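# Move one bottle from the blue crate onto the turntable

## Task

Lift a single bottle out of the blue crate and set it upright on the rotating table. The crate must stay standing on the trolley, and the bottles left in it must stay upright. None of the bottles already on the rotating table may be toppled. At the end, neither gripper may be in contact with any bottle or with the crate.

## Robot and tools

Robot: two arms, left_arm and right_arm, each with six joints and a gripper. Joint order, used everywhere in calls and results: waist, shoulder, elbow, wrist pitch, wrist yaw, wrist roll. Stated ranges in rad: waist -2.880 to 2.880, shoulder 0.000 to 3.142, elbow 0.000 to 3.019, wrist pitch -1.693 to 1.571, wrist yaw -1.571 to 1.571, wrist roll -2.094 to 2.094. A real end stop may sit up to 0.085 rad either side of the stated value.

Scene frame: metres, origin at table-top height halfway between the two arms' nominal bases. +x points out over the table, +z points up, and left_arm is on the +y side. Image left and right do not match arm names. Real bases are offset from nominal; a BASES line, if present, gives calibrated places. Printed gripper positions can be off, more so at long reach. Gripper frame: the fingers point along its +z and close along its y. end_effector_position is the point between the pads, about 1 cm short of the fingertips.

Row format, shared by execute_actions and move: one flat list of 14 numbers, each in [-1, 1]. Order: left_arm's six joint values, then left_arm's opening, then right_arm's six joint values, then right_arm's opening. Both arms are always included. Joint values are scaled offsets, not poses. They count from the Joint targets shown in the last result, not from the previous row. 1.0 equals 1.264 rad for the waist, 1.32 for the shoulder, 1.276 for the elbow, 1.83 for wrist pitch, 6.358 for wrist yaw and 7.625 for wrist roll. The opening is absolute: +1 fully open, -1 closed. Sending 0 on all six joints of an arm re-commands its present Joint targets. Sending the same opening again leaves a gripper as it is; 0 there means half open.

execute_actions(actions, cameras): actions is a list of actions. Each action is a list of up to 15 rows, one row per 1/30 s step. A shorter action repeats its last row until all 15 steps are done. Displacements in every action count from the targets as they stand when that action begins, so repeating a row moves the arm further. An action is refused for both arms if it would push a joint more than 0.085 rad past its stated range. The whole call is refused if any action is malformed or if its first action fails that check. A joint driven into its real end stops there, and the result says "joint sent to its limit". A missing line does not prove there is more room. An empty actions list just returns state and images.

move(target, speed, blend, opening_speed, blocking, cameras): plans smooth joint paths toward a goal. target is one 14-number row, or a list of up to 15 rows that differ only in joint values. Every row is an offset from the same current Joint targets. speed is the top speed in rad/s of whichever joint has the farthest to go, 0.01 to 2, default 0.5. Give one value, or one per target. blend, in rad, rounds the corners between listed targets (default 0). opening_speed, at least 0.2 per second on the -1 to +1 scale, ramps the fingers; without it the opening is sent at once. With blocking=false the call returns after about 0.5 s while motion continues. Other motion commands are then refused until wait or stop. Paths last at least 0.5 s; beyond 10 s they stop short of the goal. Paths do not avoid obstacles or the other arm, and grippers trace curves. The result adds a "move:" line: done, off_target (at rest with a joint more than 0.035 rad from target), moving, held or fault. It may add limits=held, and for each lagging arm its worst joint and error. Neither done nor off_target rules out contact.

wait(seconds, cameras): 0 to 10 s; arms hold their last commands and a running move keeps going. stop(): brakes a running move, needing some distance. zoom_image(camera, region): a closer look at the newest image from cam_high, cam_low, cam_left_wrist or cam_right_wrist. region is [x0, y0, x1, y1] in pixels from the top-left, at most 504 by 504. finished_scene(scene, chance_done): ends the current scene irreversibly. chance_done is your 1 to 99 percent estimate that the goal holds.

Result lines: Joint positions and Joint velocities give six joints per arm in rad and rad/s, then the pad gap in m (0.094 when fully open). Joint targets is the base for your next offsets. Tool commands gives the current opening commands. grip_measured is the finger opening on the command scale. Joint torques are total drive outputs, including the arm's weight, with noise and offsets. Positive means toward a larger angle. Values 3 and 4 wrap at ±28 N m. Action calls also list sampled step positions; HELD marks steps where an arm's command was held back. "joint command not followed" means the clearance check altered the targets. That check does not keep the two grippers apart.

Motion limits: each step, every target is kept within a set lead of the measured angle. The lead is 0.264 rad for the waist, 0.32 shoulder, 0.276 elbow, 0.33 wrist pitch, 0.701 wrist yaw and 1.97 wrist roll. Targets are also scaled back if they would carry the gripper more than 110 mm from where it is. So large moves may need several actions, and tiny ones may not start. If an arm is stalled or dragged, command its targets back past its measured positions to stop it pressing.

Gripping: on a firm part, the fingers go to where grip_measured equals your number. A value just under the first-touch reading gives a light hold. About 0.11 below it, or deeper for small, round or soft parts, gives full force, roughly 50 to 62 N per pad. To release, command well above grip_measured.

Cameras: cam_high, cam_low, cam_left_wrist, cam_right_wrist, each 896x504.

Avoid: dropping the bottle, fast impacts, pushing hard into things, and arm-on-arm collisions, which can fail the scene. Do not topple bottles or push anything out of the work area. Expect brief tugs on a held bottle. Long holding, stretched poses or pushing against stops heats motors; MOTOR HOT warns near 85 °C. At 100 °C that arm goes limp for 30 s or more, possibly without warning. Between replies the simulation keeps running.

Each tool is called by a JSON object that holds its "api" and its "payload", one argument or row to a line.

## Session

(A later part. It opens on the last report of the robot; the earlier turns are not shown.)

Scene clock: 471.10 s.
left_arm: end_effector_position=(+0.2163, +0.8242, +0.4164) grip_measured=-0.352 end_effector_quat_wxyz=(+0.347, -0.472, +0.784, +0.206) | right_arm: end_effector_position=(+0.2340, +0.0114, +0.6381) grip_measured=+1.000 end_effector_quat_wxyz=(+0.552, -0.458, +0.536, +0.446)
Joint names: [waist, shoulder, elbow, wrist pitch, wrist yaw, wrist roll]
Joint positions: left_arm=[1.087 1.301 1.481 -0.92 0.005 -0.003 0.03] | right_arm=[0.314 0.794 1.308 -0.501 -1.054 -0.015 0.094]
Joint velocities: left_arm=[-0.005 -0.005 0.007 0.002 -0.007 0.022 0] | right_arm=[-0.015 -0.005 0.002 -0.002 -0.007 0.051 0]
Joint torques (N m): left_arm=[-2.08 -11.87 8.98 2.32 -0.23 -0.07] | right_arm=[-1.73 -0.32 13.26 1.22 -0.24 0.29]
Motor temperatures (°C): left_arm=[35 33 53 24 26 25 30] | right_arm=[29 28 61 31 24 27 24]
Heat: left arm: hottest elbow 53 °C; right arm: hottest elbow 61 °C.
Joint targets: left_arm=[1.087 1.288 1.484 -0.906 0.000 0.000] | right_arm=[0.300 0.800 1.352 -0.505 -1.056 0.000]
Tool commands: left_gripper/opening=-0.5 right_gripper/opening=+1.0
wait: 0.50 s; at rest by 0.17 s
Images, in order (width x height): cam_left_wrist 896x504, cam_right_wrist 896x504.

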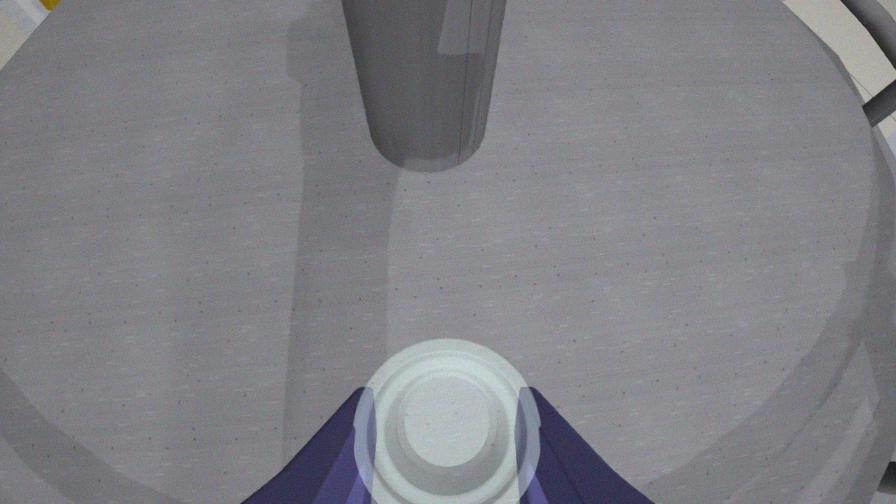

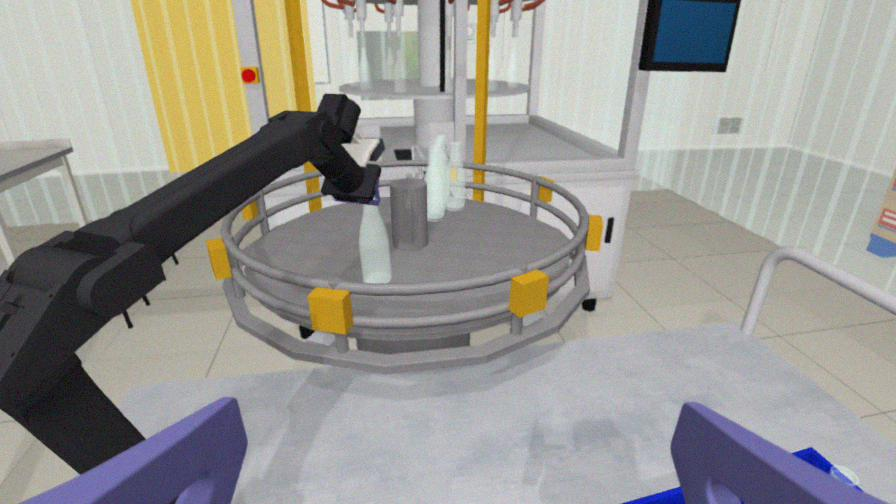

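{"api": "move", "payload": {
  "target": [0,0.0074,0.0383,-0.0214,0,0,-0.5,0,0,0,0,0,0,1.0],
  "speed": 0.15,
  "cameras": ["cam_left_wrist","cam_right_wrist"]
}}

{"api": "zoom_image", "payload": {
  "camera": "cam_left_wrist",
  "region": [480, 120, 880, 345]
}}

{"api": "wait", "payload": {
  "seconds": 0.2,
  "cameras": ["cam_left_wrist"]
}}

{"api": "zoom_image", "payload": {
  "camera": "cam_left_wrist",
  "region": [480, 120, 880, 345]
}}

{"api": "wait", "payload": {
  "seconds": 0.2,
  "cameras": ["cam_left_wrist"]
}}

{"api": "zoom_image", "payload": {
  "camera": "cam_left_wrist",
  "region": [480, 120, 880, 345]
}}

{"api": "wait", "payload": {
  "seconds": 0,
  "cameras": ["cam_right_wrist"]
}}

{"api": "zoom_image", "payload": {
  "camera": "cam_right_wrist",
  "region": [380, 120, 500, 240]
}}

Scene clock: 499.67 s.
left_arm: end_effector_position=(+0.2179, +0.8207, +0.4161) grip_measured=-0.352 end_effector_quat_wxyz=(+0.345, -0.473, +0.786, +0.200) | right_arm: end_effector_position=(+0.2340, +0.0114, +0.6381) grip_measured=+1.000 end_effector_quat_wxyz=(+0.552, -0.458, +0.536, +0.446)
Joint names: [waist, shoulder, elbow, wrist pitch, wrist yaw, wrist roll]
Joint positions: left_arm=[1.082 1.3 1.484 -0.934 0.009 -0.007 0.03] | right_arm=[0.314 0.794 1.308 -0.501 -1.054 -0.015 0.094]
Joint velocities: left_arm=[0.005 -0.005 0.007 0.002 -0.007 0.051 0] | right_arm=[-0.015 -0.015 -0.002 -0.002 0.066 0.095 0]
Joint torques (N m): left_arm=[-1.55 -11.22 12.08 1.26 -0.4 -0.05] | right_arm=[-1.73 -0.38 13.27 1.22 -0.24 0.29]
Motor temperatures (°C): left_arm=[35 33 52 24 26 25 30] | right_arm=[29 28 61 31 24 27 24]
Heat: left arm: hottest elbow 52 °C; right arm: hottest elbow 61 °C.
Joint targets: left_arm=[1.087 1.298 1.532 -0.945 0.000 0.000] | right_arm=[0.300 0.800 1.352 -0.505 -1.056 0.000]
move: off_target (left_arm, right_arm); left_arm: the elbow is farthest, 0.048 rad from its target; right_arm: the elbow is farthest, 0.044 rad from its target
Images, in order (width x height): cam_left_wrist 896x504, cam_right_wrist 896x504.

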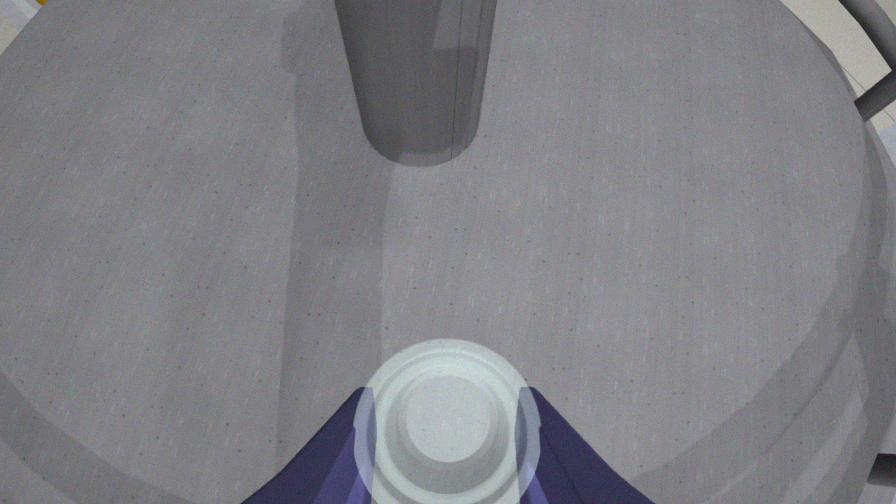

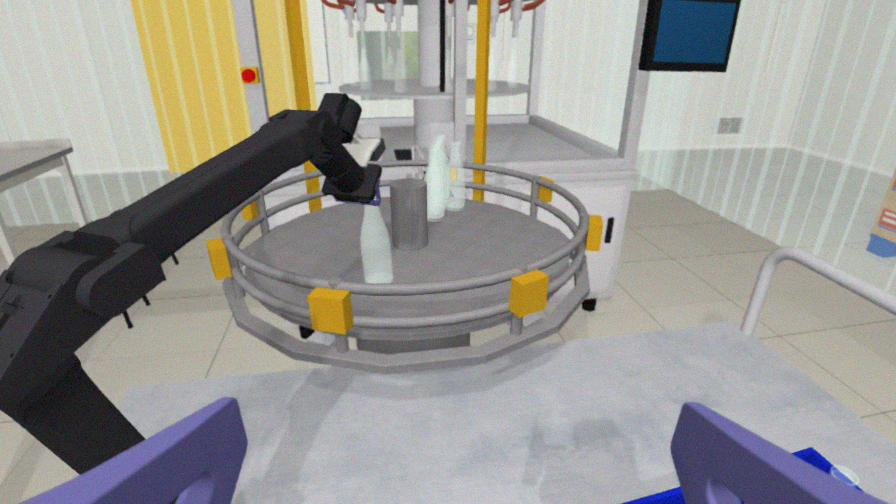

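Scaled by 1.260 from the camera's 896x504 image, which has a finer 1280x720 frame.

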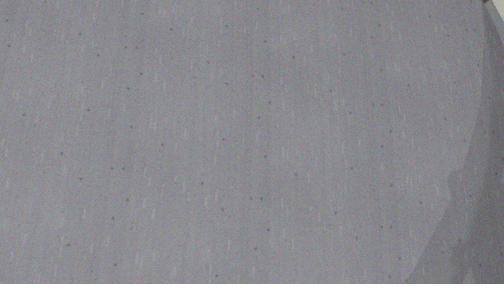

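Scene clock: 499.87 s.
left_arm: end_effector_position=(+0.2179, +0.8207, +0.4161) grip_measured=-0.352 end_effector_quat_wxyz=(+0.345, -0.473, +0.786, +0.200) | right_arm: end_effector_position=(+0.2340, +0.0114, +0.6381) grip_measured=+1.000 end_effector_quat_wxyz=(+0.552, -0.458, +0.536, +0.446)
Joint names: [waist, shoulder, elbow, wrist pitch, wrist yaw, wrist roll]
Joint positions: left_arm=[1.082 1.3 1.484 -0.934 0.009 -0.007 0.03] | right_arm=[0.314 0.794 1.308 -0.501 -1.054 -0.015 0.094]
Joint velocities: left_arm=[-0.005 -0.005 -0.032 0.007 -0.066 -0.007 0] | right_arm=[-0.005 -0.005 -0.002 -0.007 0.007 -0.066 0]
Joint torques (N m): left_arm=[-1.32 -10.52 12.22 1.11 -0.41 -0.07] | right_arm=[-1.79 -0.32 13.26 1.24 -0.24 0.29]
Motor temperatures (°C): left_arm=[35 33 52 24 26 25 30] | right_arm=[29 28 61 31 24 27 24]
Heat: left arm: hottest elbow 52 °C; right arm: hottest elbow 61 °C.
Joint targets: left_arm=[1.087 1.298 1.532 -0.945 0.000 0.000] | right_arm=[0.300 0.800 1.352 -0.505 -1.056 0.000]
Tool commands: left_gripper/opening=-0.5 right_gripper/opening=+1.0
wait: 0.20 s; at rest by 0.17 s
Images, in order (width x height): cam_left_wrist 896x504.

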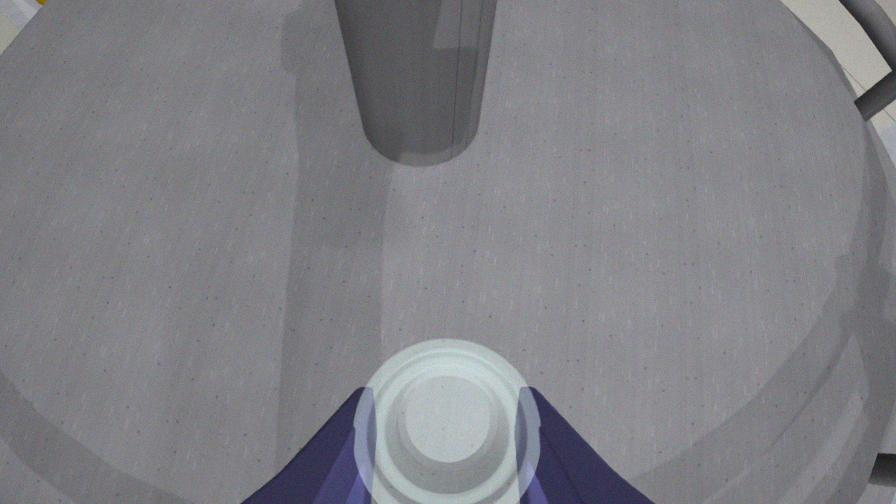

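Scaled by 1.260 from the camera's 896x504 image, which has a finer 1280x720 frame.

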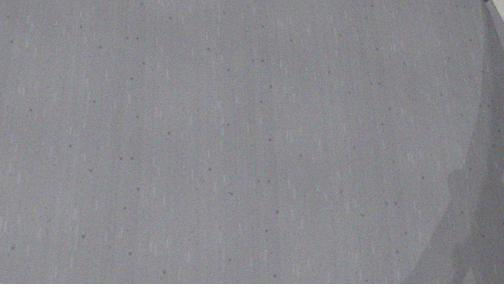

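Scene clock: 500.07 s.
left_arm: end_effector_position=(+0.2178, +0.8206, +0.4161) grip_measured=-0.352 end_effector_quat_wxyz=(+0.345, -0.473, +0.786, +0.200) | right_arm: end_effector_position=(+0.2340, +0.0114, +0.6381) grip_measured=+1.000 end_effector_quat_wxyz=(+0.552, -0.458, +0.536, +0.446)
Joint names: [waist, shoulder, elbow, wrist pitch, wrist yaw, wrist roll]
Joint positions: left_arm=[1.082 1.3 1.484 -0.935 0.009 -0.007 0.03] | right_arm=[0.314 0.794 1.308 -0.501 -1.054 -0.015 0.094]
Joint velocities: left_arm=[-0.005 -0.005 -0.037 -0.007 -0.007 -0.022 0.001] | right_arm=[-0.005 -0.005 -0.002 -0.007 0.022 -0.022 0]
Joint torques (N m): left_arm=[-1.2 -10.75 12.07 1.16 -0.41 -0.1] | right_arm=[-1.73 -0.32 13.29 1.25 -0.24 0.29]
Motor temperatures (°C): left_arm=[35 33 52 24 26 25 30] | right_arm=[29 28 61 31 24 27 24]
Heat: left arm: hottest elbow 52 °C; right arm: hottest elbow 61 °C.
Joint targets: left_arm=[1.087 1.298 1.532 -0.946 0.000 0.000] | right_arm=[0.300 0.800 1.352 -0.505 -1.056 0.000]
Tool commands: left_gripper/opening=-0.5 right_gripper/opening=+1.0
wait: 0.20 s; at rest by 0.17 s
Images, in order (width x height): cam_left_wrist 896x504.

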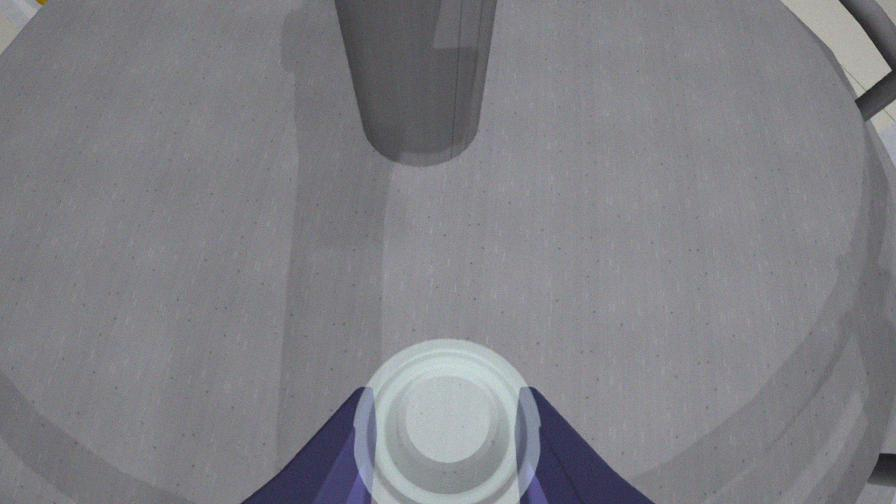

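Scaled by 1.260 from the camera's 896x504 image, which has a finer 1280x720 frame.

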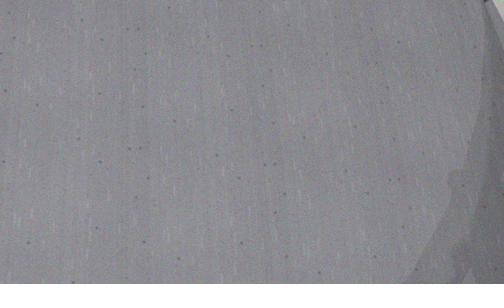

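Scene clock: 500.07 s.
left_arm: end_effector_position=(+0.2178, +0.8206, +0.4161) grip_measured=-0.352 end_effector_quat_wxyz=(+0.345, -0.473, +0.786, +0.200) | right_arm: end_effector_position=(+0.2340, +0.0114, +0.6381) grip_measured=+1.000 end_effector_quat_wxyz=(+0.552, -0.458, +0.536, +0.446)
Joint names: [waist, shoulder, elbow, wrist pitch, wrist yaw, wrist roll]
Joint positions: left_arm=[1.082 1.3 1.484 -0.935 0.009 -0.007 0.03] | right_arm=[0.314 0.794 1.308 -0.501 -1.054 -0.015 0.094]
Joint velocities: left_arm=[-0.005 -0.005 -0.037 -0.007 -0.007 -0.022 0.001] | right_arm=[-0.005 -0.005 -0.002 -0.007 0.022 -0.022 0]
Joint torques (N m): left_arm=[-1.2 -10.75 12.07 1.16 -0.41 -0.1] | right_arm=[-1.73 -0.32 13.29 1.25 -0.24 0.29]
Motor temperatures (°C): left_arm=[35 33 52 24 26 25 30] | right_arm=[29 28 61 31 24 27 24]
Heat: left arm: hottest elbow 52 °C; right arm: hottest elbow 61 °C.
Joint targets: left_arm=[1.087 1.298 1.532 -0.946 0.000 0.000] | right_arm=[0.300 0.800 1.352 -0.505 -1.056 0.000]
Tool commands: left_gripper/opening=-0.5 right_gripper/opening=+1.0
Images, in order (width x height): cam_right_wrist 896x504.

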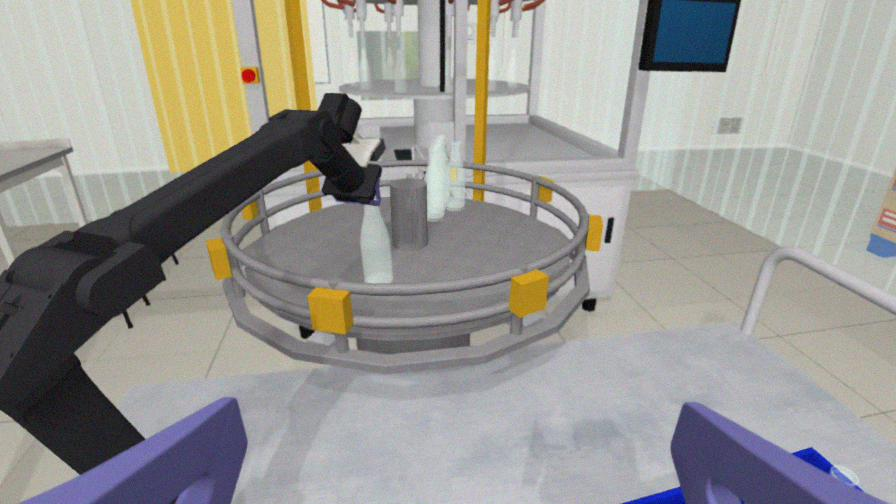

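Scaled by 4.200 from the camera's 896x504 image, which has a finer 1280x720 frame.

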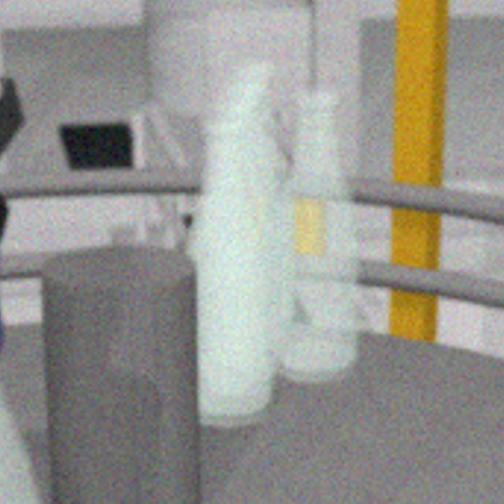

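{"api": "execute_actions", "payload": {
  "actions": [
    [[-0.0032,0,0,0,0,0,1,0,0,0,0,0,0,1],[-0.0079,0,0,0,0,0,1,0,0,0,0,0,0,1],[-0.0127,0,0,0,0,0,1,0,0,0,0,0,0,1],[-0.0174,0,0,0,0,0,1,0,0,0,0,0,0,1],[-0.0214,0,0,0,0,0,1,0,0,0,0,0,0,1],[-0.0253,0,0,0,0,0,1,0,0,0,0,0,0,1],[-0.029,0,0,0,0,0,1,0,0,0,0,0,0,1],[-0.0323,-0.0004,0.0004,-0.0005,0,0,1,0,0,0,0,0,0,1],[-0.0355,-0.0017,0.0014,-0.002,0,0,1,0,0,0,0,0,0,1],[-0.0388,-0.0038,0.0031,-0.0043,0,0,1,0,0,0,0,0,0,1],[-0.042,-0.0065,0.0053,-0.0075,0,0,1,0,0,0,0,0,0,1],[-0.0453,-0.0098,0.0081,-0.0113,0,0,1,0,0,0,0,0,0,1],[-0.0485,-0.0136,0.0112,-0.0157,0,0,1,0,0,0,0,0,0,1],[-0.0517,-0.0179,0.0148,-0.0206,0,0,1,0,0,0,0,0,0,1],[-0.055,-0.0226,0.0186,-0.0259,0,0,1,0,0,0,0,0,0,1]],
    [[-0.0032,-0.0049,0.004,-0.0056,0,0,1,0,0,0,0,0,0,1],[-0.0065,-0.01,0.0083,-0.0115,0,0,1,0,0,0,0,0,0,1],[-0.0097,-0.0153,0.0126,-0.0175,0,0,1,0,0,0,0,0,0,1],[-0.0129,-0.0205,0.0169,-0.0236,0,0,1,0,0,0,0,0,0,1],[-0.016,-0.0258,0.0212,-0.0296,0,0,1,0,0,0,0,0,0,1],[-0.0189,-0.0309,0.0254,-0.0355,0,0,1,0,0,0,0,0,0,1],[-0.0216,-0.0358,0.0295,-0.0411,0,0,1,0,0,0,0,0,0,1],[-0.024,-0.0404,0.0333,-0.0464,0,0,1,0,0,0,0,0,0,1],[-0.0262,-0.0447,0.0368,-0.0513,0,0,1,0,0,0,0,0,0,1],[-0.0281,-0.0485,0.04,-0.0557,0,0,1,0,0,0,0,0,0,1],[-0.0297,-0.0519,0.0427,-0.0595,0,0,1,0,0,0,0,0,0,1],[-0.031,-0.0546,0.0449,-0.0627,0,0,1,0,0,0,0,0,0,1],[-0.032,-0.0566,0.0466,-0.065,0,0,1,0,0,0,0,0,0,1],[-0.0327,-0.0579,0.0477,-0.0665,0,0,1,0,0,0,0,0,0,1],[-0.033,-0.0583,0.048,-0.067,0,0,1,0,0,0,0,0,0,1]]
  ],
  "cameras": ["cam_left_wrist","cam_right_wrist"]
}}

Scene clock: 545.17 s.
left_arm: end_effector_position=(+0.2293, +0.7428, +0.4879) grip_measured=+0.998 end_effector_quat_wxyz=(+0.364, -0.432, +0.803, +0.191) | right_arm: end_effector_position=(+0.2340, +0.0114, +0.6381) grip_measured=+1.000 end_effector_quat_wxyz=(+0.552, -0.458, +0.536, +0.446)
Joint names: [waist, shoulder, elbow, wrist pitch, wrist yaw, wrist roll]
Joint positions: left_arm=[0.983 1.186 1.572 -1.11 0.003 -0.008 0.094] | right_arm=[0.314 0.794 1.308 -0.501 -1.054 -0.015 0.094]
Joint velocities: left_arm=[0.015 -0.015 -0.017 -0.002 0.022 -0.007 0] | right_arm=[-0.015 -0.005 0.007 0.007 -0.095 -0.022 0]
Joint torques (N m): left_arm=[-2.26 -8.29 11.56 1.46 -0.13 -0.06] | right_arm=[-1.79 -0.32 13.27 1.24 -0.24 0.29]
Motor temperatures (°C): left_arm=[35 32 60 24 26 25 30] | right_arm=[29 28 62 30 24 27 24]
Heat: left arm: hottest elbow 60 °C; right arm: hottest elbow 62 °C.
Joint targets: left_arm=[0.976 1.191 1.617 -1.115 0.000 0.000] | right_arm=[0.300 0.800 1.352 -0.505 -1.056 0.000]
Step readings (joint positions of left_arm | right_arm):
0: [1.082 1.300 1.484 -0.935 0.009 -0.009] | [0.314 0.794 1.308 -0.501 -1.054 -0.015]
1: [1.082 1.300 1.484 -0.935 0.009 -0.009] | [0.314 0.794 1.308 -0.501 -1.054 -0.015]
2: [1.082 1.300 1.484 -0.936 0.006 -0.008] | [0.314 0.794 1.308 -0.501 -1.054 -0.015]
4: [1.082 1.300 1.484 -0.939 0.004 -0.008] | [0.314 0.794 1.308 -0.501 -1.054 -0.015]
8: [1.078 1.300 1.484 -0.940 0.003 -0.008] | [0.314 0.794 1.308 -0.501 -1.054 -0.015]
15: [1.043 1.299 1.484 -0.956 0.003 -0.008] | [0.314 0.794 1.308 -0.501 -1.054 -0.015]
16: [1.038 1.299 1.485 -0.962 0.003 -0.008] | [0.314 0.794 1.308 -0.501 -1.054 -0.015]
17: [1.034 1.298 1.486 -0.970 0.003 -0.008] | [0.314 0.794 1.308 -0.501 -1.054 -0.015]
19: [1.024 1.294 1.490 -0.987 0.003 -0.008] | [0.314 0.794 1.308 -0.501 -1.054 -0.015]
23: [1.008 1.275 1.508 -1.027 0.003 -0.008] | [0.314 0.794 1.308 -0.501 -1.054 -0.015]
30: [0.988 1.213 1.552 -1.088 0.003 -0.008] | [0.314 0.794 1.308 -0.501 -1.054 -0.015]
Images, in order (width x height): cam_left_wrist 896x504, cam_right_wrist 896x504.

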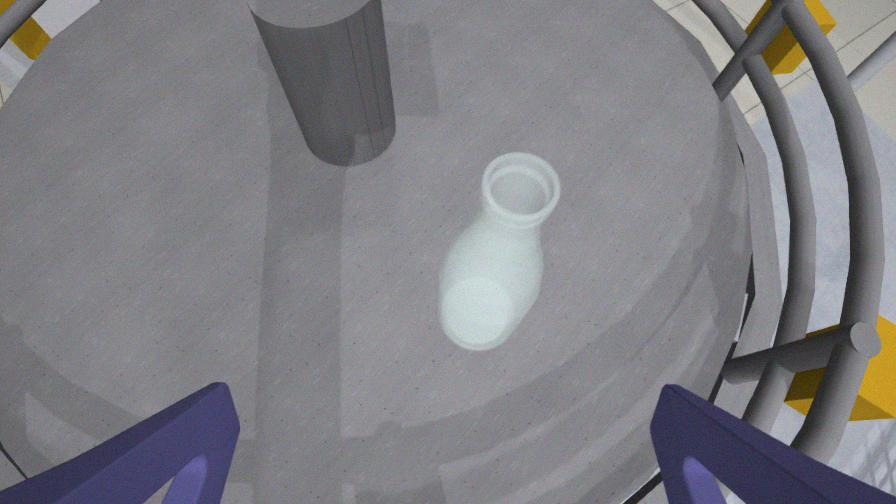

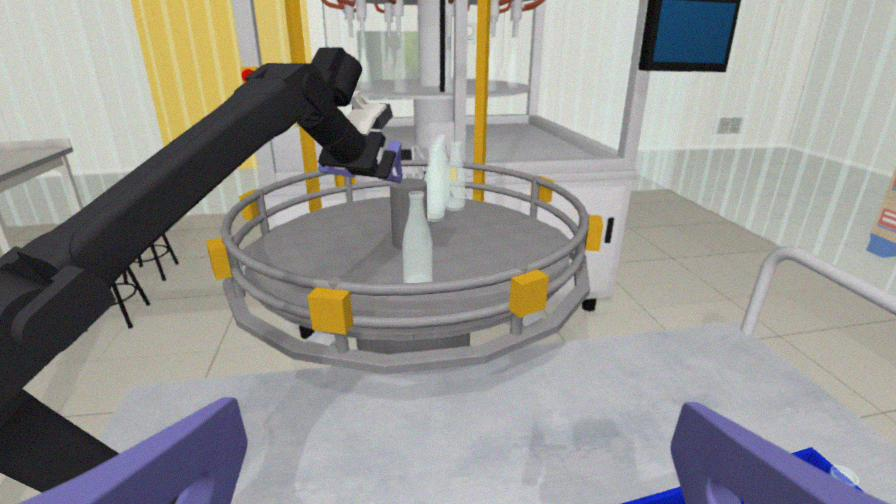

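{"api": "move", "payload": {
  "target": [0,-0.145,0.235,-0.268,0,0,1,0,0,0,0,0,0,1],
  "speed": 0.6,
  "cameras": ["cam_high","cam_left_wrist","cam_right_wrist"]
}}

Scene clock: 554.93 s.
left_arm: end_effector_position=(+0.1289, +0.5932, +0.6209) grip_measured=+0.998 end_effector_quat_wxyz=(+0.369, -0.431, +0.801, +0.193) | right_arm: end_effector_position=(+0.2340, +0.0114, +0.6381) grip_measured=+1.000 end_effector_quat_wxyz=(+0.552, -0.458, +0.536, +0.446)
Joint names: [waist, shoulder, elbow, wrist pitch, wrist yaw, wrist roll]
Joint positions: left_arm=[0.983 0.997 1.885 -1.6 0.003 -0.008 0.094] | right_arm=[0.314 0.794 1.308 -0.501 -1.054 -0.015 0.094]
Joint velocities: left_arm=[-0.024 0.005 -0.007 0.007 -0.007 -0.051 0] | right_arm=[0.005 0.005 0.002 -0.017 -0.022 0.022 0]
Joint torques (N m): left_arm=[-2.37 -2.49 8.34 1.51 -0.12 -0.07] | right_arm=[-1.73 -0.32 13.29 1.22 -0.24 0.29]
Motor temperatures (°C): left_arm=[35 32 58 24 26 25 29] | right_arm=[28 27 62 30 24 27 23]
Heat: left arm: hottest elbow 58 °C; right arm: hottest elbow 62 °C.
Joint targets: left_arm=[0.976 1.000 1.917 -1.606 0.000 0.000] | right_arm=[0.300 0.800 1.352 -0.505 -1.056 0.000]
move: off_target (right_arm); right_arm: the elbow is farthest, 0.044 rad from its target
Images, in order (width x height): cam_high 896x504, cam_left_wrist 896x504, cam_right_wrist 896x504.

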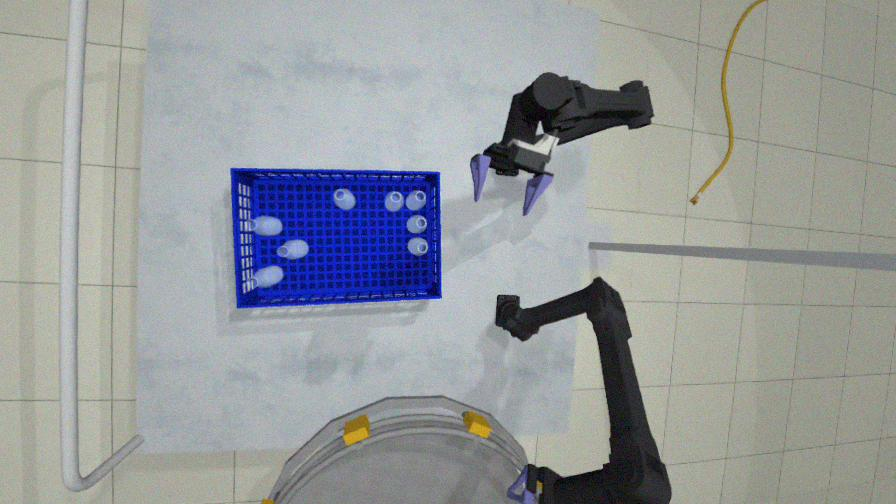

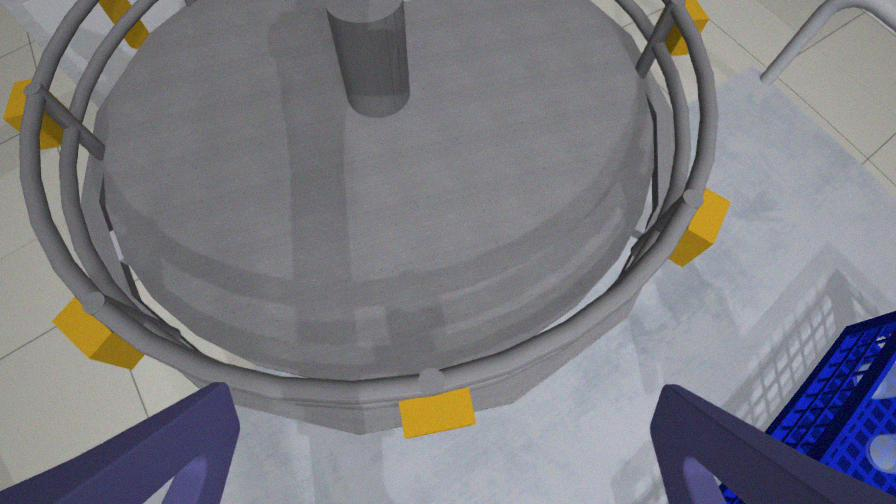

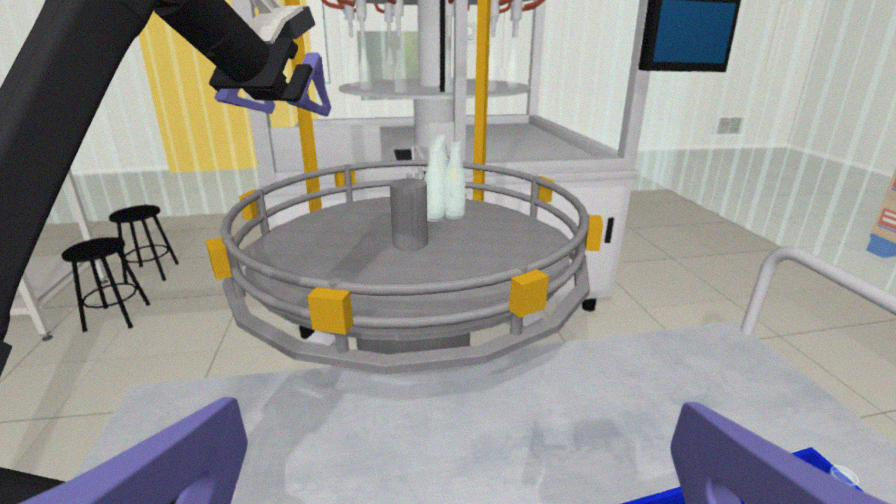

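{"api": "zoom_image", "payload": {
  "camera": "cam_right_wrist",
  "region": [380, 120, 500, 240]
}}

{"api": "zoom_image", "payload": {
  "camera": "cam_high",
  "region": [220, 155, 460, 320]
}}

Scaled by 4.200 from the camera's 896x504 image, which has a finer 1280x720 frame.

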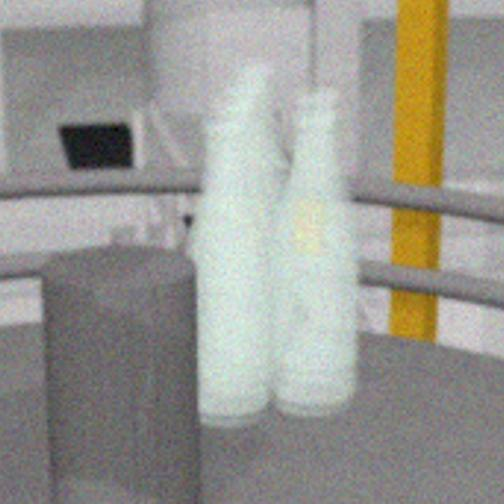

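Scaled by 2.100 from the camera's 896x504 image, which has a finer 1280x720 frame.

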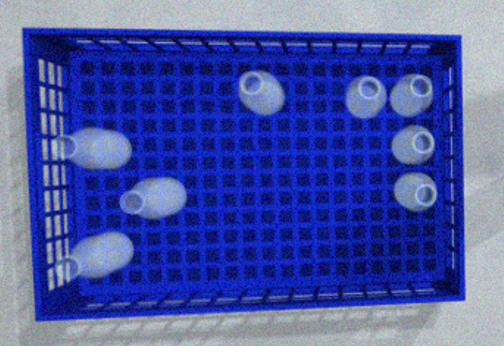

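{"api": "finished_scene", "payload": {
  "scene": 1,
  "chance_done": 93
}}

The scene is finished: the task was done.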